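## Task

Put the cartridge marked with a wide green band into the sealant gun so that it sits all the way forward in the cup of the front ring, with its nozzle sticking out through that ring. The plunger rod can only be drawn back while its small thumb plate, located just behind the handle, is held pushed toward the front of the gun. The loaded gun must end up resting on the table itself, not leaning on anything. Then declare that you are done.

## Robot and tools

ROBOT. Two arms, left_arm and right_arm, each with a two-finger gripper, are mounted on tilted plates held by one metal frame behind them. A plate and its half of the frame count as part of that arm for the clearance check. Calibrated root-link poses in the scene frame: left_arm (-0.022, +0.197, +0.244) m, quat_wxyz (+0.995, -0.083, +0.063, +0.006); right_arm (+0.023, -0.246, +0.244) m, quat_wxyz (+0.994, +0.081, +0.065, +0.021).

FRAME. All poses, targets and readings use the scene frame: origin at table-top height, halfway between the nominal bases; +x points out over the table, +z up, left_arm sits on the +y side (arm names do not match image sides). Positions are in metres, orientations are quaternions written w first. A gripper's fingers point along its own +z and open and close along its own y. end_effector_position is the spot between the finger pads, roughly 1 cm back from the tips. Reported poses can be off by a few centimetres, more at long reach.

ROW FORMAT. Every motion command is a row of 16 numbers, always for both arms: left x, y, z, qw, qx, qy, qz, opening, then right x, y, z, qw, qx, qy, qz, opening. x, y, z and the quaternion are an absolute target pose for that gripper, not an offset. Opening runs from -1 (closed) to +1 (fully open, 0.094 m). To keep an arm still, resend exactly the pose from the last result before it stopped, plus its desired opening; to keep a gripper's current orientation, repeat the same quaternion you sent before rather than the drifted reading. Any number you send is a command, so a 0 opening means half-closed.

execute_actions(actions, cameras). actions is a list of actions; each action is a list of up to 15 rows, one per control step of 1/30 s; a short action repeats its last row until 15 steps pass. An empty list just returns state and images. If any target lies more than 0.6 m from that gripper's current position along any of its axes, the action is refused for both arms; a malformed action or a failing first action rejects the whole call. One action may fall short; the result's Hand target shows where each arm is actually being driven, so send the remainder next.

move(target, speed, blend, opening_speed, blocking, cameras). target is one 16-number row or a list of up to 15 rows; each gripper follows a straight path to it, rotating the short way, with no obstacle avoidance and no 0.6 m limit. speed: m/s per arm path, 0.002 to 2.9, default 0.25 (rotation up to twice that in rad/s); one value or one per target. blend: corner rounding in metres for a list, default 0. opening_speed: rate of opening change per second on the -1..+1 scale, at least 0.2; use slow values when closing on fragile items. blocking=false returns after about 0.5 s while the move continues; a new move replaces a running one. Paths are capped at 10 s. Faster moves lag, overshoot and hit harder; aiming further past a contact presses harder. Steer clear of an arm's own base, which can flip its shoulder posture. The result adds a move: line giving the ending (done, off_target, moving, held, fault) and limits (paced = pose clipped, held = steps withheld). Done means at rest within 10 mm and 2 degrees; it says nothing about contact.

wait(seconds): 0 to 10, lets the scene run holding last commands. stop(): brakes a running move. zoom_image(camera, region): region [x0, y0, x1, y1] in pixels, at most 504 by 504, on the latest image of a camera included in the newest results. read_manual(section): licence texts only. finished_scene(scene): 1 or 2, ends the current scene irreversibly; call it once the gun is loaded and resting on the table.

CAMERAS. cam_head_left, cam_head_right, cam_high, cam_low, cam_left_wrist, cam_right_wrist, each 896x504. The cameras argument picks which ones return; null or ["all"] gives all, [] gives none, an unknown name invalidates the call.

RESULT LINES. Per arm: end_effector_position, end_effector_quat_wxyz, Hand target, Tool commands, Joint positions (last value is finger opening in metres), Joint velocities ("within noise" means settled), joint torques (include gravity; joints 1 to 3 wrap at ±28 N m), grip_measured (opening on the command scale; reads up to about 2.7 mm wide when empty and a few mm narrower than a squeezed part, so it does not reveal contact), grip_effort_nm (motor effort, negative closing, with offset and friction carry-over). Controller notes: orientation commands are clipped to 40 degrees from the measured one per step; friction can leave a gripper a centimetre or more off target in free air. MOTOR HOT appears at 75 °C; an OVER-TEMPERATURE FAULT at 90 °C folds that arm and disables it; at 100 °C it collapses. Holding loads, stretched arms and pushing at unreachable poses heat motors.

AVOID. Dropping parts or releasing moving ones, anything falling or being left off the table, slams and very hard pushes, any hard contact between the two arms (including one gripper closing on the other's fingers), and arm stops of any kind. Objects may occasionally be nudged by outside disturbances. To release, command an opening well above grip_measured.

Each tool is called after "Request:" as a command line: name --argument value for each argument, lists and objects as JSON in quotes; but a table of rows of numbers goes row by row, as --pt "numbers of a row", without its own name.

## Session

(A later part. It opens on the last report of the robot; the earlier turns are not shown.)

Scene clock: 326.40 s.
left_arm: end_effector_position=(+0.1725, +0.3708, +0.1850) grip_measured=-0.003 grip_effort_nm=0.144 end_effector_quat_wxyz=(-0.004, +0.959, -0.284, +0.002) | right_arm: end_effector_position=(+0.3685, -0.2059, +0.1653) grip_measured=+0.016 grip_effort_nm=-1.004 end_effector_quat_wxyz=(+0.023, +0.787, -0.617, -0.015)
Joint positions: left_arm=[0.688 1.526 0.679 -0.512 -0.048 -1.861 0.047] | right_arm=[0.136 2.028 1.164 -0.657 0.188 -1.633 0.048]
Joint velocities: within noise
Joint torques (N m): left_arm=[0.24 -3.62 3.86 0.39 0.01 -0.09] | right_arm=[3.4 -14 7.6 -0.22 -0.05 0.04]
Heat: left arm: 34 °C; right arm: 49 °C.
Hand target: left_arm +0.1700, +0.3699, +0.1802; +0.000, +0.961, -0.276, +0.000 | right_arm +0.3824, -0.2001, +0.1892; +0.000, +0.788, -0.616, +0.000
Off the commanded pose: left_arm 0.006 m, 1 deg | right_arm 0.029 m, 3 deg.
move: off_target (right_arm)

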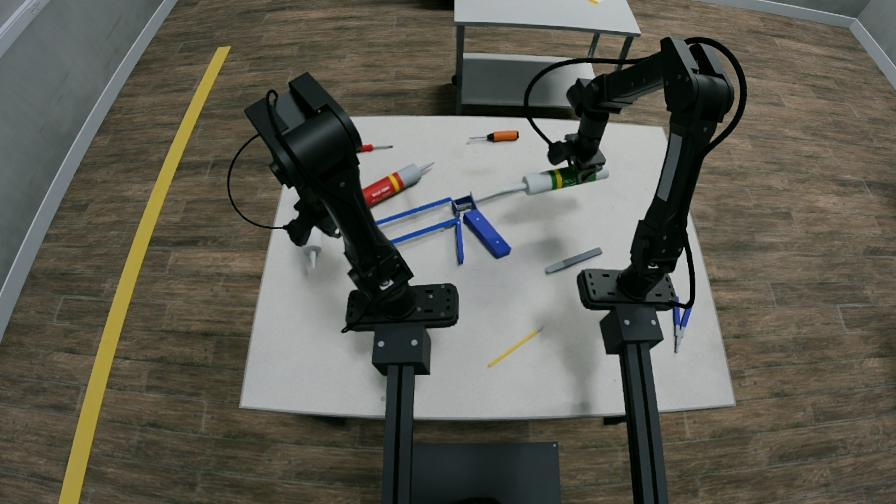

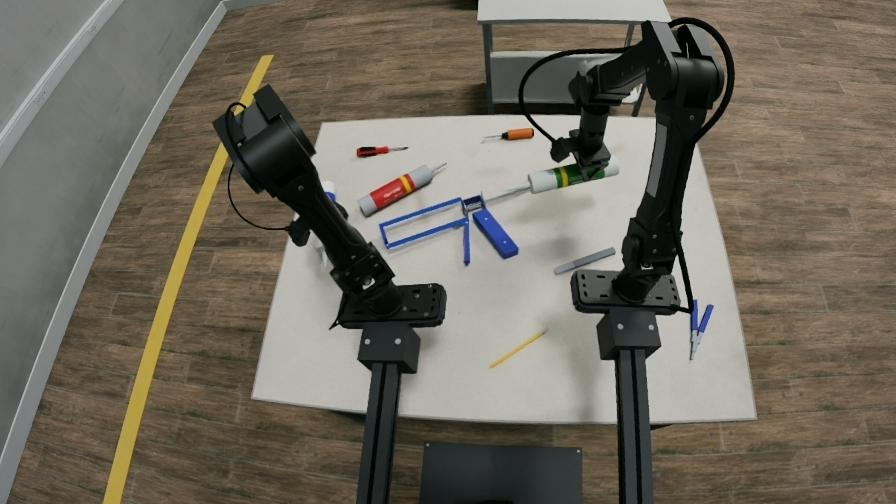

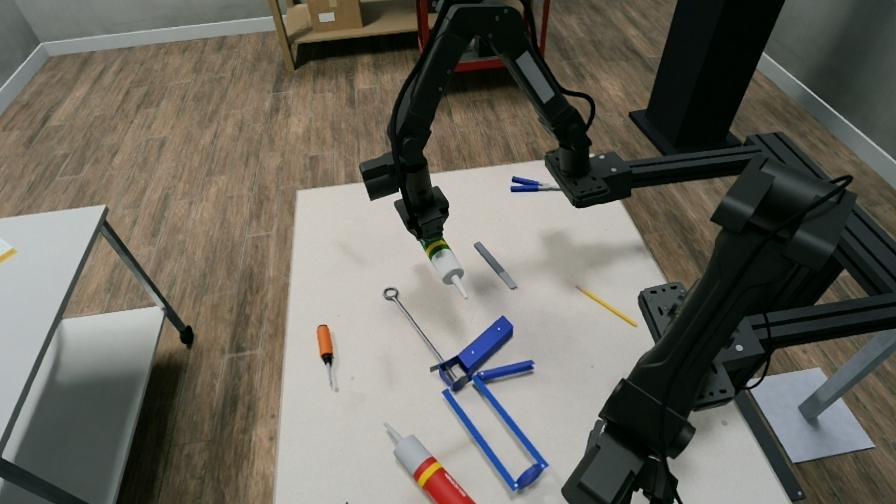

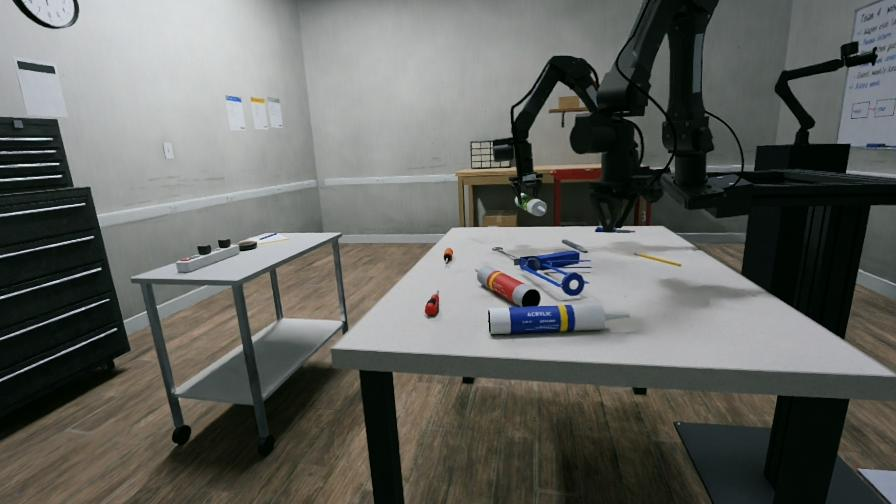

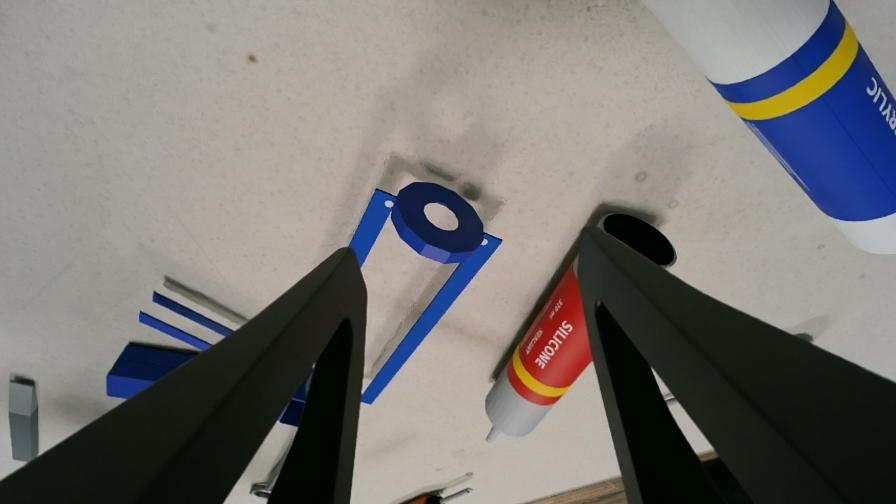

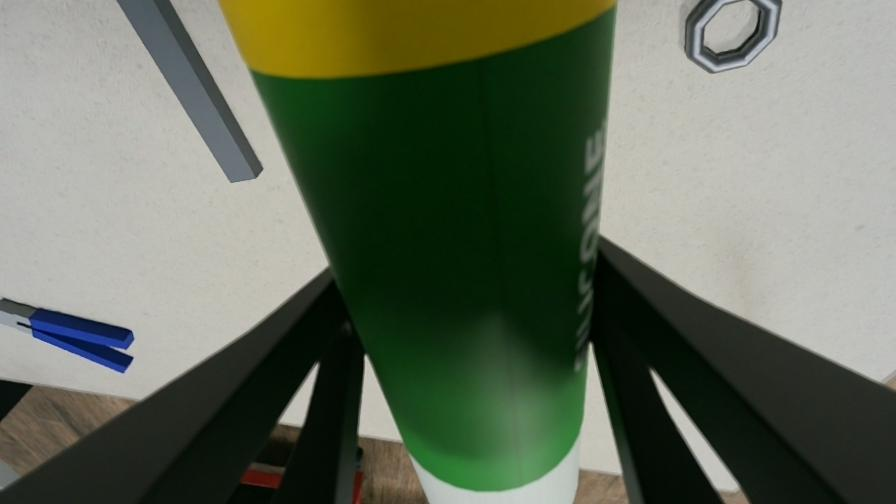

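Request:
move --pt "0.17 0.37 0.18 0 -0.9613 0.2756 0 0.0 0.385 -0.05 0.20 0.0945 0.8260 -0.5363 0.1456 -0.08" --pt "0.17 0.37 0.18 0 -0.9613 0.2756 0 0.0 0.345 0.095 0.175 0.0945 0.8260 -0.5363 0.1456 -0.08" --speed 0.25

Scene clock: 341.53 s.
left_arm: end_effector_position=(+0.1728, +0.3709, +0.1850) grip_measured=-0.003 grip_effort_nm=0.144 end_effector_quat_wxyz=(-0.004, +0.959, -0.284, +0.002) | right_arm: end_effector_position=(+0.3430, +0.0937, +0.1654) grip_measured=+0.016 grip_effort_nm=-1.009 end_effector_quat_wxyz=(+0.094, +0.827, -0.536, +0.142)
Joint positions: left_arm=[0.688 1.526 0.679 -0.511 -0.047 -1.861 0.047] | right_arm=[0.914 2.833 2.329 -1.32 0.488 -0.962 0.048]
Joint velocities: within noise
Joint torques (N m): left_arm=[0.21 -3.55 3.96 0.38 0.03 -0.11] | right_arm=[3.36 -13.64 9.44 -0.59 0.2 0.08]
Heat: left arm: 34 °C; right arm: 53 °C.
Hand target: left_arm +0.1700, +0.3699, +0.1802; +0.000, +0.961, -0.276, +0.000 | right_arm +0.3449, +0.0949, +0.1749; +0.094, +0.826, -0.536, +0.146
Off the commanded pose: left_arm 0.006 m, 1 deg | right_arm 0.010 m, 0 deg.
move: done

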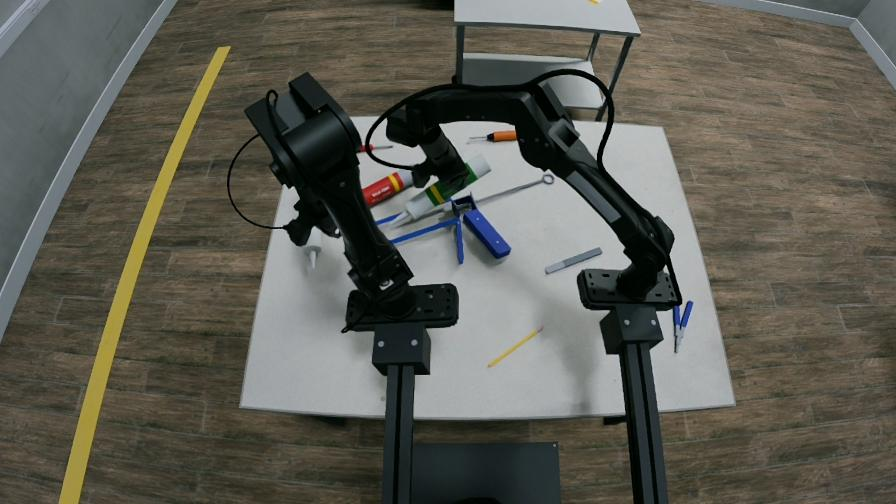

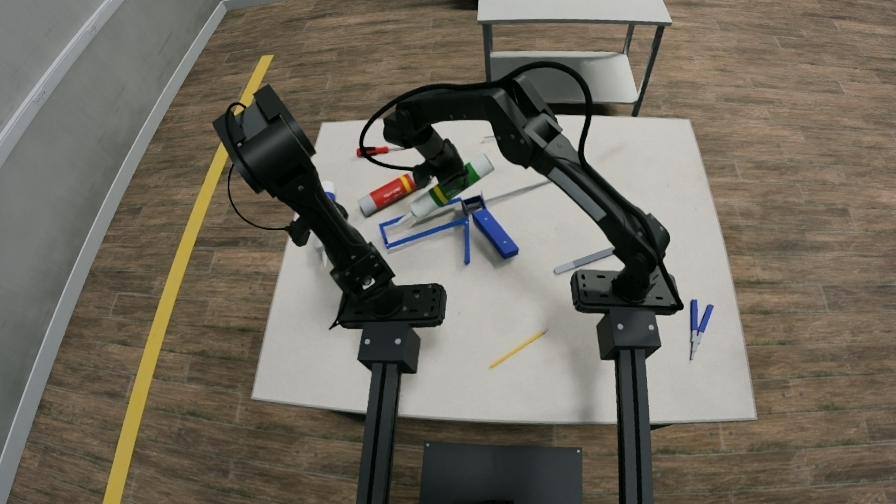

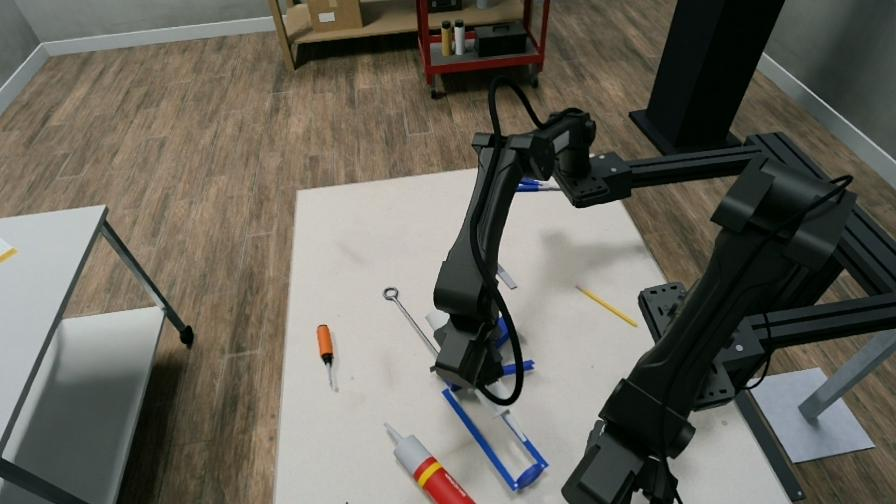

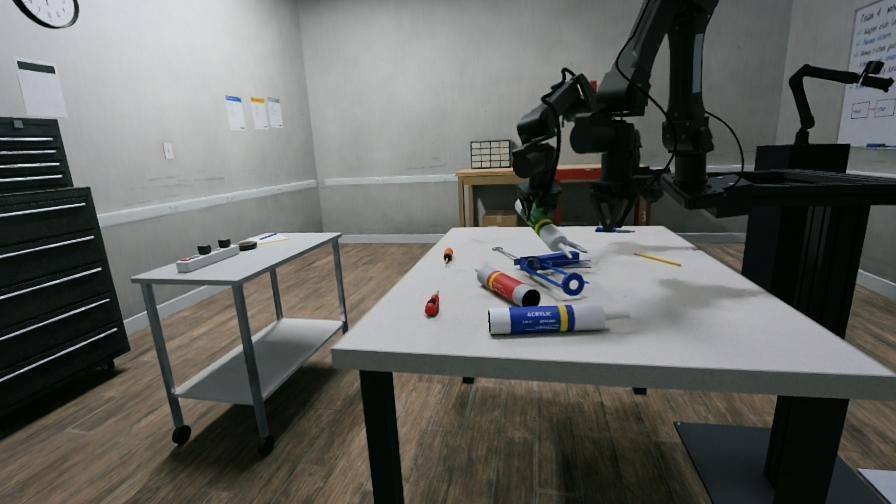

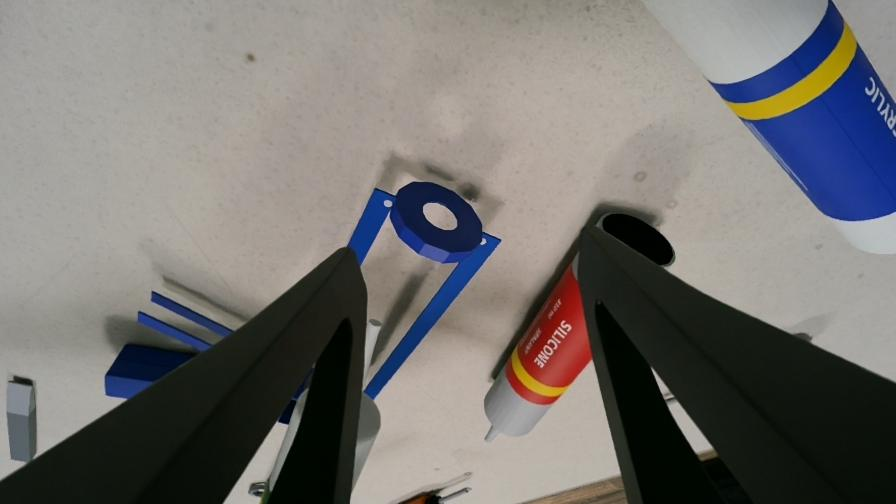

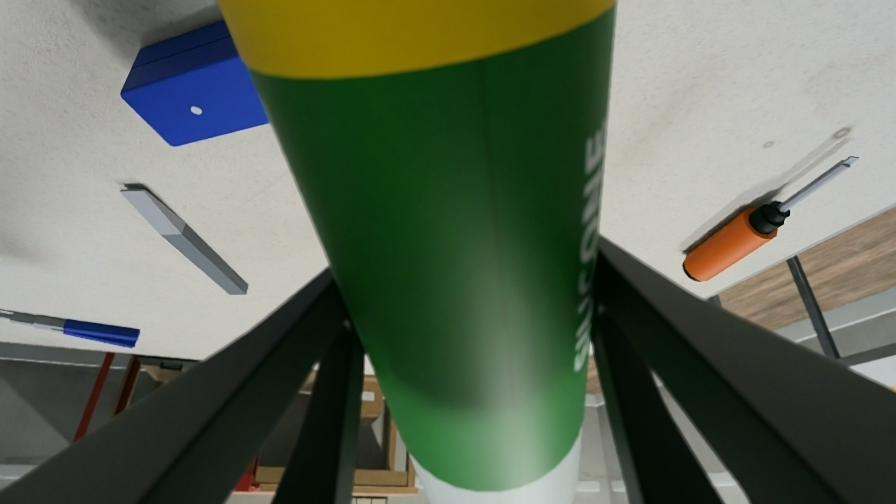

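Request:
move --target '[0.200,0.394,0.155,0,0.8387,-0.5446,0,0.0,0.345,0.095,0.175,0.0945,0.8260,-0.5363,0.1456,-0.08]' --speed 0.35 --cameras '["cam_left_wrist"]'

Scene clock: 347.63 s.
left_arm: end_effector_position=(+0.1925, +0.3860, +0.1566) grip_measured=-0.003 grip_effort_nm=0.144 end_effector_quat_wxyz=(+0.010, +0.840, -0.542, -0.004) | right_arm: end_effector_position=(+0.3429, +0.0935, +0.1655) grip_measured=+0.016 grip_effort_nm=-1.004 end_effector_quat_wxyz=(+0.095, +0.827, -0.536, +0.142)
Joint positions: left_arm=[0.688 1.723 0.782 -0.448 -0.047 -1.292 0.047] | right_arm=[0.914 2.833 2.329 -1.322 0.488 -0.961 0.048]
Joint velocities: within noise
Joint torques (N m): left_arm=[0.24 -4.49 6.23 0.4 0 0.16] | right_arm=[3.43 -13.53 9.28 -0.58 0.21 0.08]
Heat: left arm: 34 °C; right arm: 53 °C.
Hand target: left_arm +0.1998, +0.3938, +0.1553; +0.000, +0.839, -0.545, +0.000 | right_arm +0.3449, +0.0949, +0.1749; +0.094, +0.826, -0.536, +0.146
Off the commanded pose: left_arm 0.011 m, 1 deg | right_arm 0.010 m, 0 deg.
move: off_target (left_arm)
Images, in order (width x height): cam_left_wrist 896x504.

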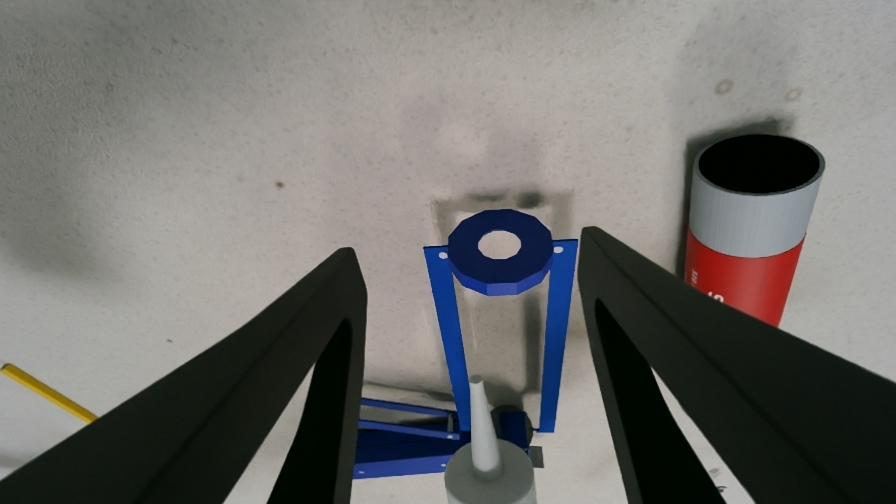

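Request:
zoom_image --camera "cam_left_wrist" --region '[340, 180, 660, 504]'

Request:
zoom_image --camera "cam_head_left" --region '[340, 130, 560, 280]'

Request:
zoom_image --camera "cam_head_right" --region '[340, 130, 560, 280]'

Scaled by 1.556 from the camera's 896x504 image, which has a finer 1280x720 frame.

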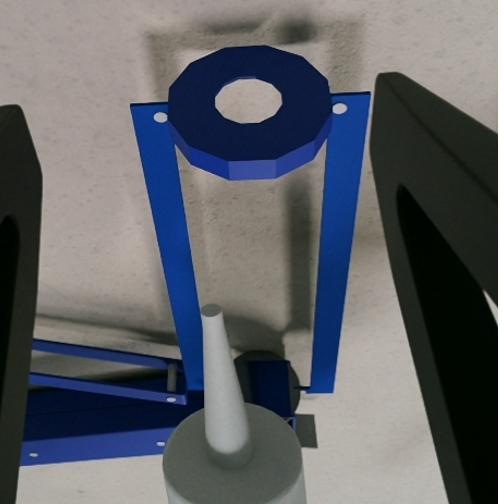

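This scene's latest camera images include none from cam_head_left. They are from: cam_left_wrist. cam_head_left's image comes with the result of a call that names it in "cameras".

This scene's latest camera images include none from cam_head_right. They are from: cam_left_wrist. cam_head_right's image comes with the result of a call that names it in "cameras".

Request:
move --target '[0.200,0.394,0.155,0,0.8387,-0.5446,0,0.0,0.356,0.100,0.147,0.0958,0.8212,-0.5435,0.1448,-0.08]' --speed 0.2 --cameras '["cam_left_wrist","cam_head_left","cam_low"]'

Request:
zoom_image --camera "cam_left_wrist" --region '[340, 180, 660, 504]'

Request:
zoom_image --camera "cam_low" --region '[480, 180, 640, 310]'

Scene clock: 375.80 s.
left_arm: end_effector_position=(+0.1926, +0.3860, +0.1566) grip_measured=-0.003 grip_effort_nm=0.139 end_effector_quat_wxyz=(+0.010, +0.840, -0.543, -0.003) | right_arm: end_effector_position=(+0.3522, +0.0997, +0.1358) grip_measured=+0.016 grip_effort_nm=-1.009 end_effector_quat_wxyz=(+0.096, +0.821, -0.545, +0.140)
Joint positions: left_arm=[0.688 1.723 0.782 -0.448 -0.047 -1.291 0.047] | right_arm=[0.892 2.964 2.481 -1.337 0.488 -0.96 0.048]
Joint velocities: within noise
Joint torques (N m): left_arm=[0.08 -4.6 6.24 0.37 -0.02 0.15] | right_arm=[3.26 -14.31 9.29 -0.6 0.23 -0.02]
Heat: left arm: 34 °C; right arm: 55 °C.
Hand target: left_arm +0.1998, +0.3938, +0.1553; +0.000, +0.839, -0.545, +0.000 | right_arm +0.3559, +0.0998, +0.1468; +0.095, +0.821, -0.544, +0.145
Off the commanded pose: left_arm 0.011 m, 1 deg | right_arm 0.012 m, 1 deg.
move: off_target (left_arm, right_arm)
Images, in order (width x height): cam_head_left 896x504, cam_low 896x504, cam_left_wrist 896x504.

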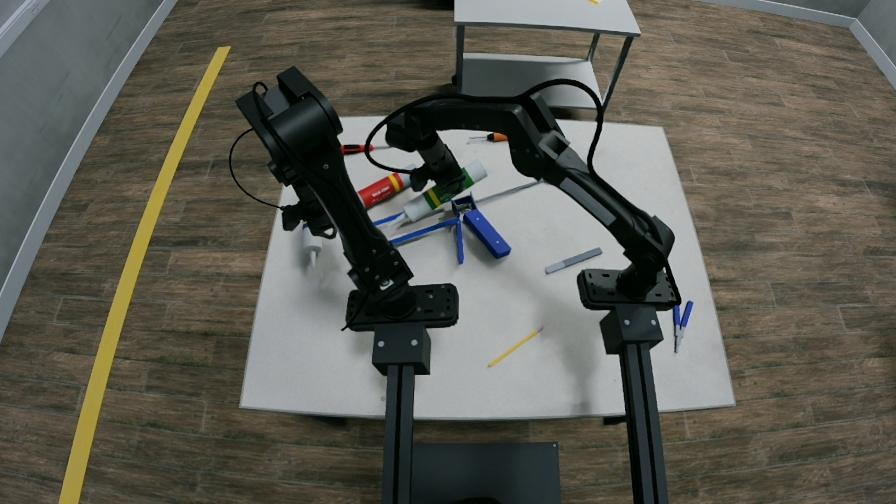

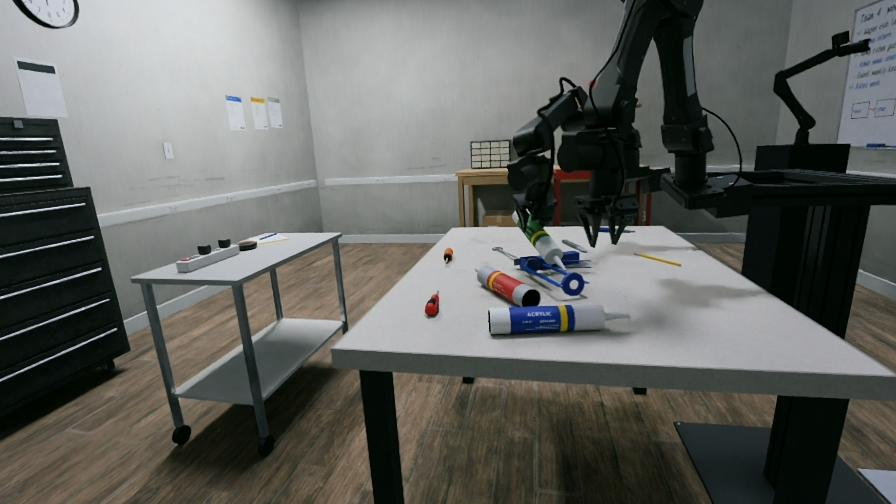

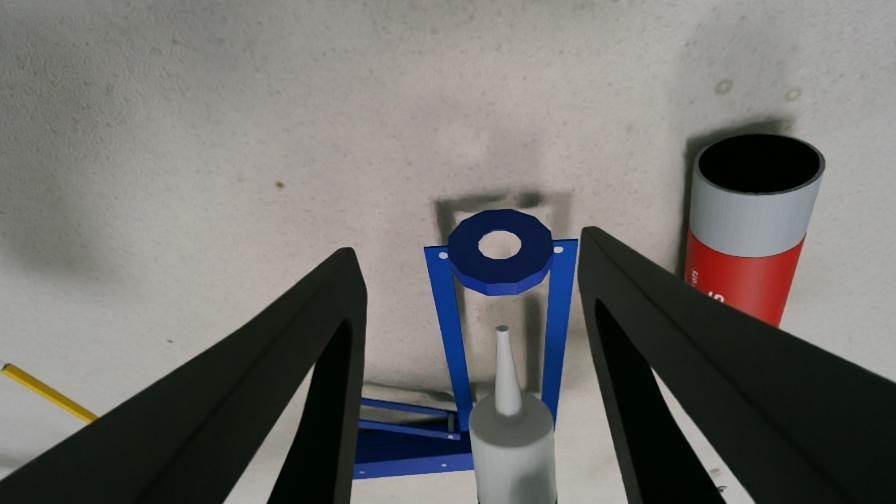

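Scaled by 1.556 from the camera's 896x504 image, which has a finer 1280x720 frame.

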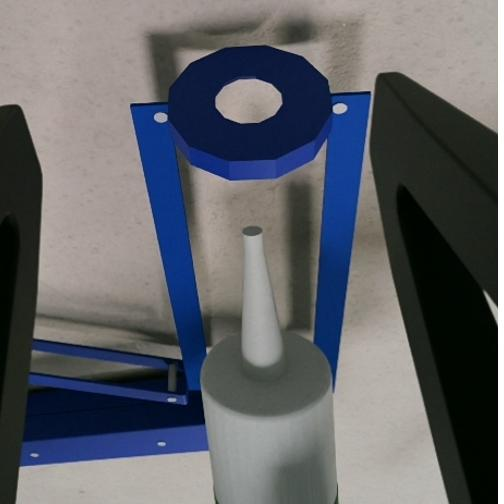

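Scaled by 3.150 from the camera's 896x504 image, which has a finer 1280x720 frame.

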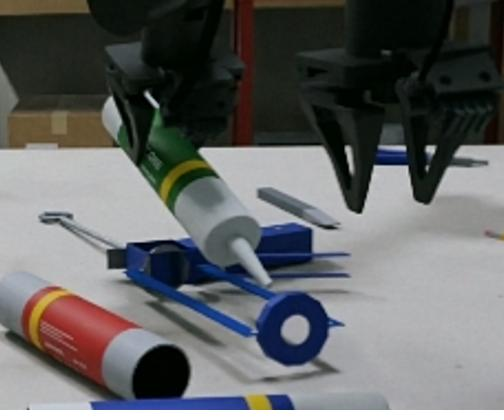

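Request:
move --pt "0.200 0.394 0.155 0 0.8387 -0.5446 0 0.0 0.3515 0.098 0.144 0.0984 0.8116 -0.5578 0.1431 -0.08" --pt "0.200 0.394 0.155 0 0.8387 -0.5446 0 0.0 0.337 0.131 0.130 0.0984 0.8116 -0.5578 0.1431 -0.08" --speed 0.08 --cameras '["cam_left_wrist","cam_low"]'

Request:
zoom_image --camera "cam_left_wrist" --region '[340, 180, 660, 504]'

Request:
zoom_image --camera "cam_low" --region '[480, 180, 640, 310]'

Scene clock: 390.13 s.
left_arm: end_effector_position=(+0.1926, +0.3860, +0.1566) grip_measured=-0.003 grip_effort_nm=0.139 end_effector_quat_wxyz=(+0.010, +0.840, -0.543, -0.003) | right_arm: end_effector_position=(+0.3440, +0.1257, +0.1240) grip_measured=+0.016 grip_effort_nm=-1.009 end_effector_quat_wxyz=(+0.078, +0.811, -0.563, +0.139)
Joint positions: left_arm=[0.688 1.723 0.782 -0.448 -0.047 -1.291 0.047] | right_arm=[0.928 3.133 2.769 -1.441 0.475 -0.891 0.048]
Joint velocities: within noise
Joint torques (N m): left_arm=[0.12 -4.44 6.34 0.39 0 0.15] | right_arm=[4.98 -13.48 9.32 -0.53 0.12 0.09]
Heat: left arm: 34 °C; right arm: 54 °C.
Hand target: left_arm +0.1998, +0.3938, +0.1553; +0.000, +0.839, -0.545, +0.000 | right_arm +0.3368, +0.1303, +0.1299; +0.079, +0.815, -0.557, +0.142
Off the commanded pose: left_arm 0.011 m, 1 deg | right_arm 0.011 m, 2 deg.
joint sent to its limit (right arm) — joint 2 (shoulder), upper limit. The joint targets still meet the commanded pose.
move: off_target (left_arm, right_arm)
Images, in order (width x height): cam_low 896x504, cam_left_wrist 896x504.

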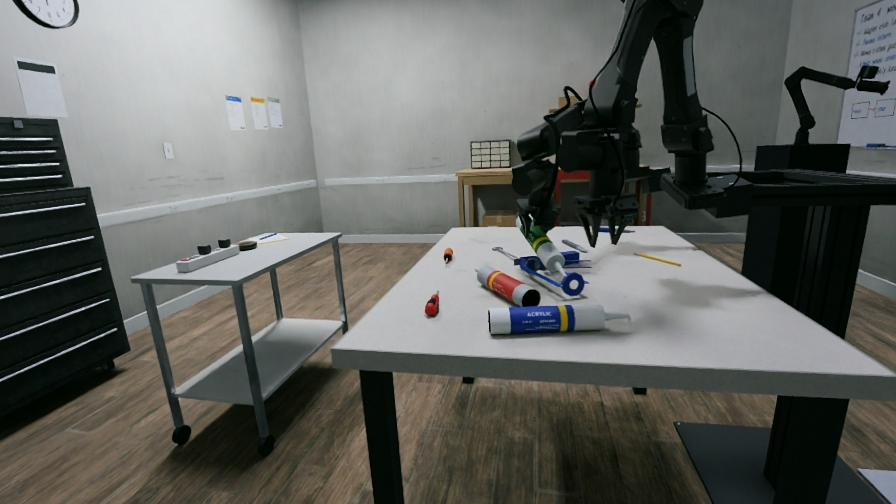

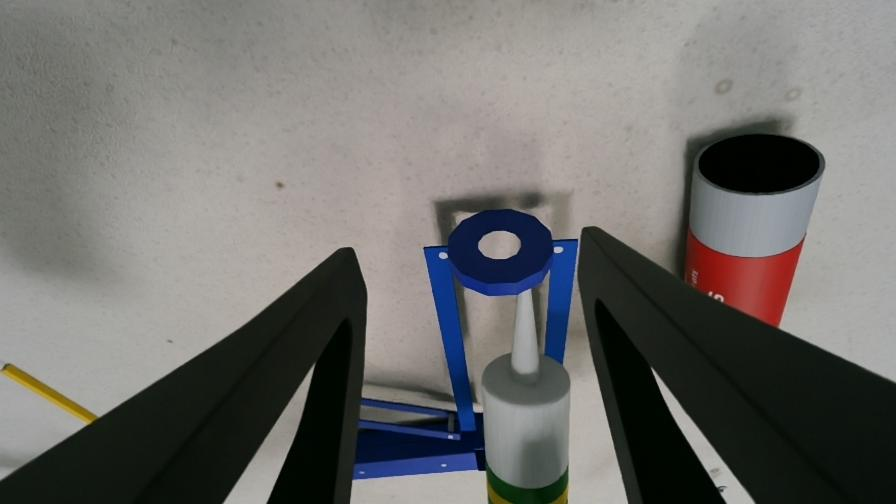

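Scaled by 1.556 from the camera's 896x504 image, which has a finer 1280x720 frame.

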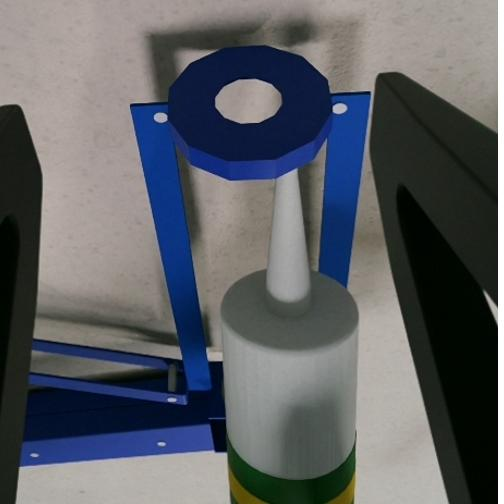

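Scaled by 3.150 from the camera's 896x504 image, which has a finer 1280x720 frame.

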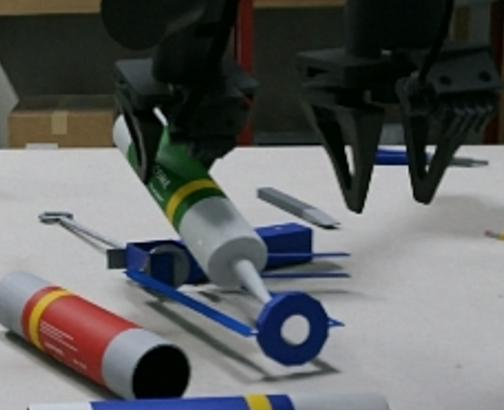

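Request:
move --pt "0.200 0.394 0.155 0 0.8387 -0.5446 0 0.0 0.356 0.090 0.170 0.0984 0.8116 -0.5578 0.1431 -0.08" --pt "0.200 0.394 0.155 0 0.8290 -0.5592 0 0.9 0.41 -0.12 0.20 0.0984 0.8116 -0.5578 0.1431 -0.08" --speed 0.25 --cameras '["cam_left_wrist","cam_head_left"]'

Request:
move --target '[0.252,0.275,0.07,0,0.8290,-0.5592,0,0.9,0.41,-0.12,0.20,0.0984,0.8116,-0.5578,0.1431,-0.08]' --speed 0.25 --cameras '["cam_left_wrist","cam_head_left"]'

Scene clock: 405.33 s.
left_arm: end_effector_position=(+0.1926, +0.3860, +0.1566) grip_measured=+0.897 grip_effort_nm=0.149 end_effector_quat_wxyz=(+0.010, +0.830, -0.557, -0.003) | right_arm: end_effector_position=(+0.4001, -0.1251, +0.1778) grip_measured=+0.016 grip_effort_nm=-1.009 end_effector_quat_wxyz=(+0.124, +0.812, -0.556, +0.128)
Joint positions: left_arm=[0.688 1.723 0.782 -0.448 -0.047 -1.257 0.089] | right_arm=[0.473 2.284 1.504 -0.878 0.543 -1.382 0.048]
Joint velocities: within noise
Joint torques (N m): left_arm=[0.17 -4.51 6.34 0.35 -0.02 0.18] | right_arm=[3.52 -15.91 5.35 0.02 0.23 -0.08]
Heat: left arm: 34 °C; right arm: 58 °C.
Hand target: left_arm +0.1997, +0.3938, +0.1553; +0.000, +0.829, -0.559, +0.000 | right_arm +0.4096, -0.1202, +0.1995; +0.099, +0.812, -0.558, +0.143
Off the commanded pose: left_arm 0.011 m, 1 deg | right_arm 0.025 m, 3 deg.
move: off_target (left_arm, right_arm); target 2's new opening was sent with left_arm's hand 0.011 m and 1 deg from that target
Images, in order (width x height): cam_head_left 896x504, cam_left_wrist 896x504.

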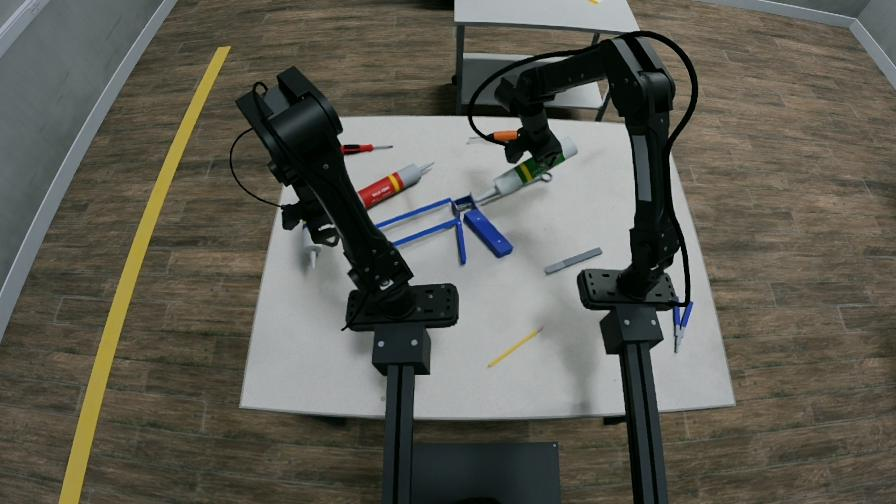

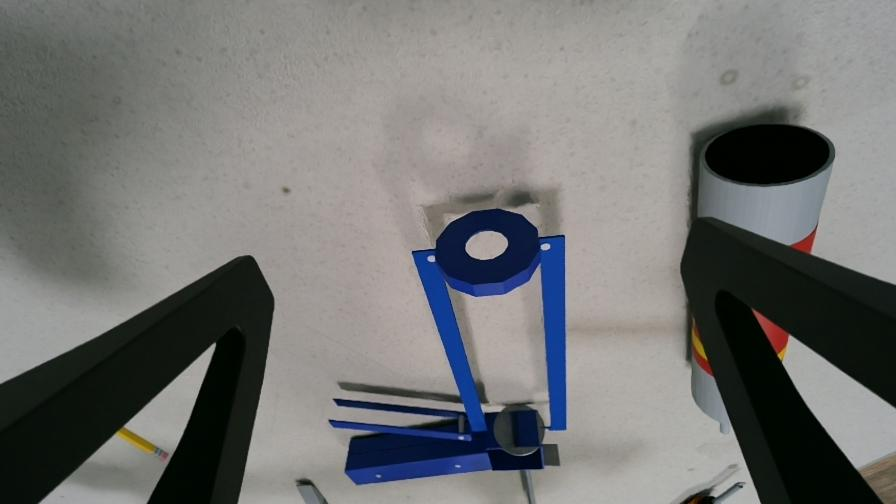

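Scene clock: 406.83 s.
left_arm: end_effector_position=(+0.2481, +0.2734, +0.0745) grip_measured=+0.897 grip_effort_nm=0.144 end_effector_quat_wxyz=(+0.007, +0.826, -0.563, +0.002) | right_arm: end_effector_position=(+0.4004, -0.1249, +0.1778) grip_measured=+0.016 grip_effort_nm=-1.009 end_effector_quat_wxyz=(+0.123, +0.812, -0.557, +0.128)
Joint positions: left_arm=[0.255 2.082 0.752 -0.083 -0.114 -1.67 0.089] | right_arm=[0.473 2.284 1.504 -0.876 0.543 -1.382 0.048]
Joint velocities: within noise
Joint torques (N m): left_arm=[-1.47 -5.08 3.4 0.37 -0.13 -0.12] | right_arm=[3.58 -15.97 5.29 0 0.24 -0.06]
Heat: left arm: 34 °C; right arm: 58 °C.
Hand target: left_arm +0.2519, +0.2750, +0.0702; +0.000, +0.829, -0.559, +0.000 | right_arm +0.4096, -0.1202, +0.1995; +0.098, +0.812, -0.558, +0.143
Off the commanded pose: left_arm 0.006 m, 1 deg | right_arm 0.025 m, 3 deg.
move: off_target (right_arm)
Images, in order (width x height): cam_head_left 896x504, cam_left_wrist 896x504.

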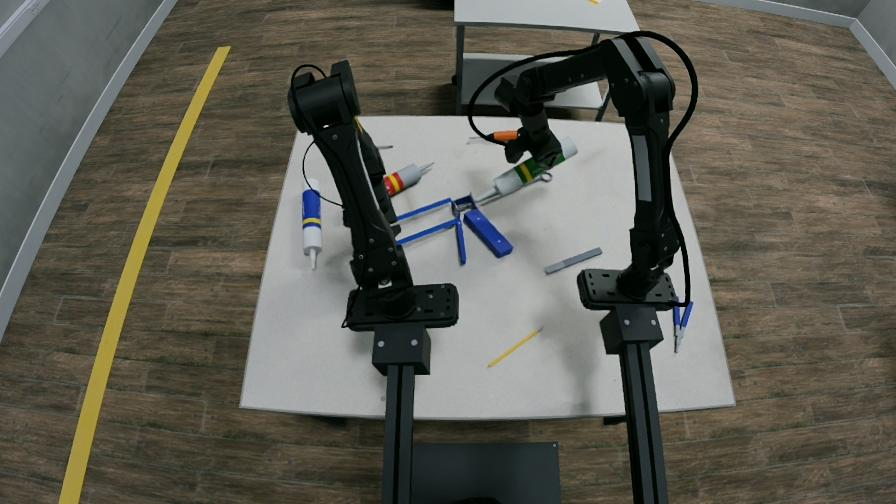

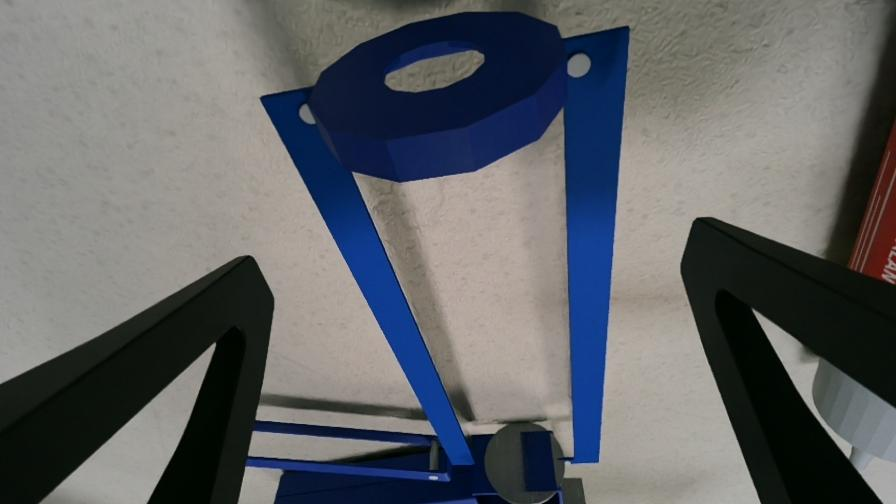

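Request:
move --target '[0.252,0.275,0.027,0,0.8370,-0.5471,0,0.9,0.41,-0.12,0.20,0.0984,0.8116,-0.5578,0.1431,-0.08]' --speed 0.15 --cameras '["cam_left_wrist","cam_low"]'

Request:
zoom_image --camera "cam_low" --region '[480, 180, 640, 310]'

Scene clock: 417.43 s.
left_arm: end_effector_position=(+0.2501, +0.2712, +0.0324) grip_measured=+0.897 grip_effort_nm=0.139 end_effector_quat_wxyz=(+0.006, +0.832, -0.555, +0.001) | right_arm: end_effector_position=(+0.4005, -0.1249, +0.1778) grip_measured=+0.016 grip_effort_nm=-1.004 end_effector_quat_wxyz=(+0.123, +0.812, -0.557, +0.128)
Joint positions: left_arm=[0.263 2.266 0.799 0.055 -0.115 -1.68 0.089] | right_arm=[0.473 2.284 1.504 -0.876 0.543 -1.382 0.048]
Joint velocities: within noise
Joint torques (N m): left_arm=[-0.62 -5.53 2.33 0.46 -0.11 -0.09] | right_arm=[3.54 -15.86 5.37 0 0.23 -0.05]
Heat: left arm: 34 °C; right arm: 59 °C.
Hand target: left_arm +0.2519, +0.2750, +0.0273; +0.000, +0.837, -0.547, +0.000 | right_arm +0.4096, -0.1202, +0.1995; +0.098, +0.812, -0.558, +0.143
Off the commanded pose: left_arm 0.007 m, 1 deg | right_arm 0.025 m, 3 deg.
move: off_target (right_arm)
Images, in order (width x height): cam_low 896x504, cam_left_wrist 896x504.

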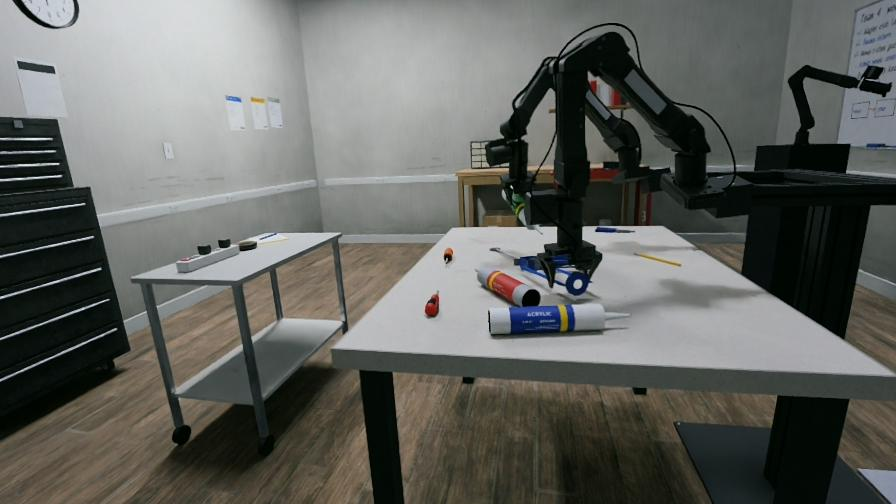

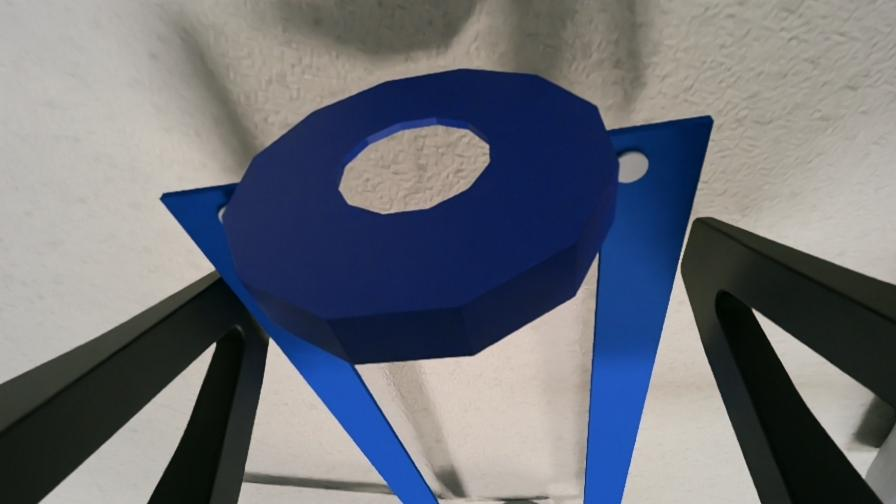

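Scaled by 3.150 from the camera's 896x504 image, which has a finer 1280x720 frame.

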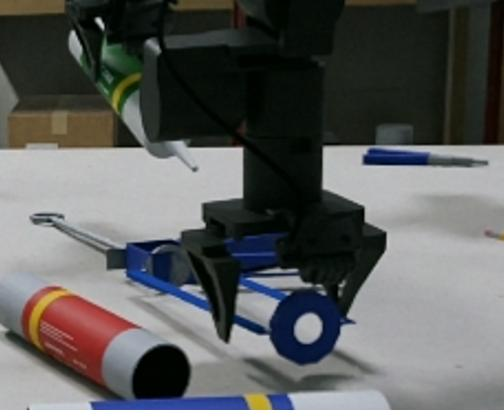

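Request:
move --target '[0.250,0.275,0.027,0,0.8370,-0.5471,0,0.62,0.41,-0.12,0.20,0.0984,0.8116,-0.5578,0.1431,-0.08]' --speed 0.15 --opening_speed 0.4 --cameras '["cam_left_wrist","cam_low"]'

Request:
zoom_image --camera "cam_low" --region '[480, 180, 640, 310]'

Scene clock: 421.80 s.
left_arm: end_effector_position=(+0.2502, +0.2712, +0.0324) grip_measured=+0.680 grip_effort_nm=-0.999 end_effector_quat_wxyz=(+0.006, +0.832, -0.555, +0.002) | right_arm: end_effector_position=(+0.4005, -0.1249, +0.1778) grip_measured=+0.016 grip_effort_nm=-1.004 end_effector_quat_wxyz=(+0.123, +0.812, -0.557, +0.128)
Joint positions: left_arm=[0.263 2.266 0.799 0.056 -0.115 -1.681 0.079] | right_arm=[0.473 2.284 1.504 -0.876 0.543 -1.382 0.048]
Joint velocities: within noise
Joint torques (N m): left_arm=[-0.44 -5.63 1.65 0.5 -0.09 -0.09] | right_arm=[3.54 -15.95 5.26 -0.01 0.22 -0.06]
Heat: left arm: 34 °C; right arm: 59 °C.
Hand target: left_arm +0.2500, +0.2750, +0.0273; +0.000, +0.837, -0.547, +0.000 | right_arm +0.4096, -0.1202, +0.1995; +0.099, +0.812, -0.558, +0.143
Off the commanded pose: left_arm 0.007 m, 1 deg | right_arm 0.025 m, 3 deg.
move: off_target (right_arm)
Images, in order (width x height): cam_low 896x504, cam_left_wrist 896x504.

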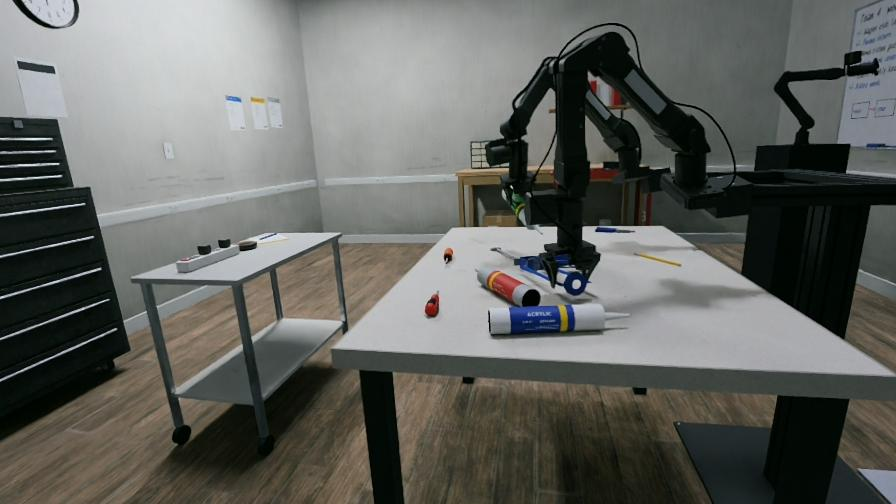

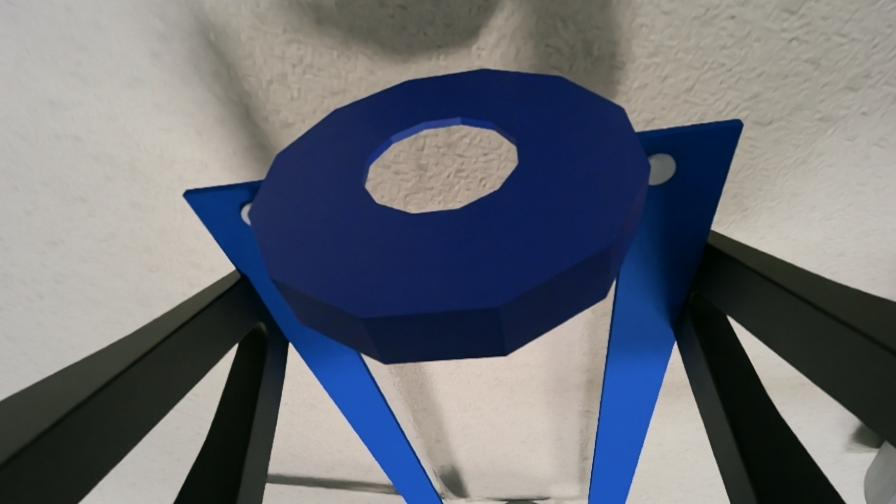

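Scaled by 3.150 from the camera's 896x504 image, which has a finer 1280x720 frame.

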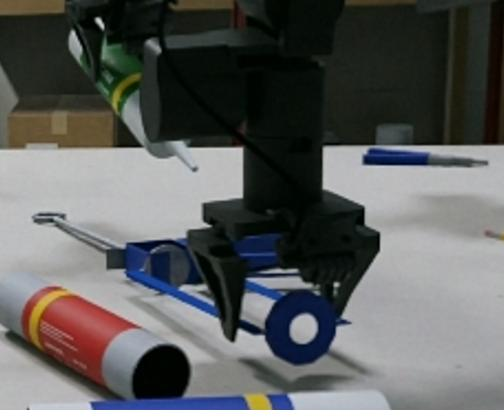

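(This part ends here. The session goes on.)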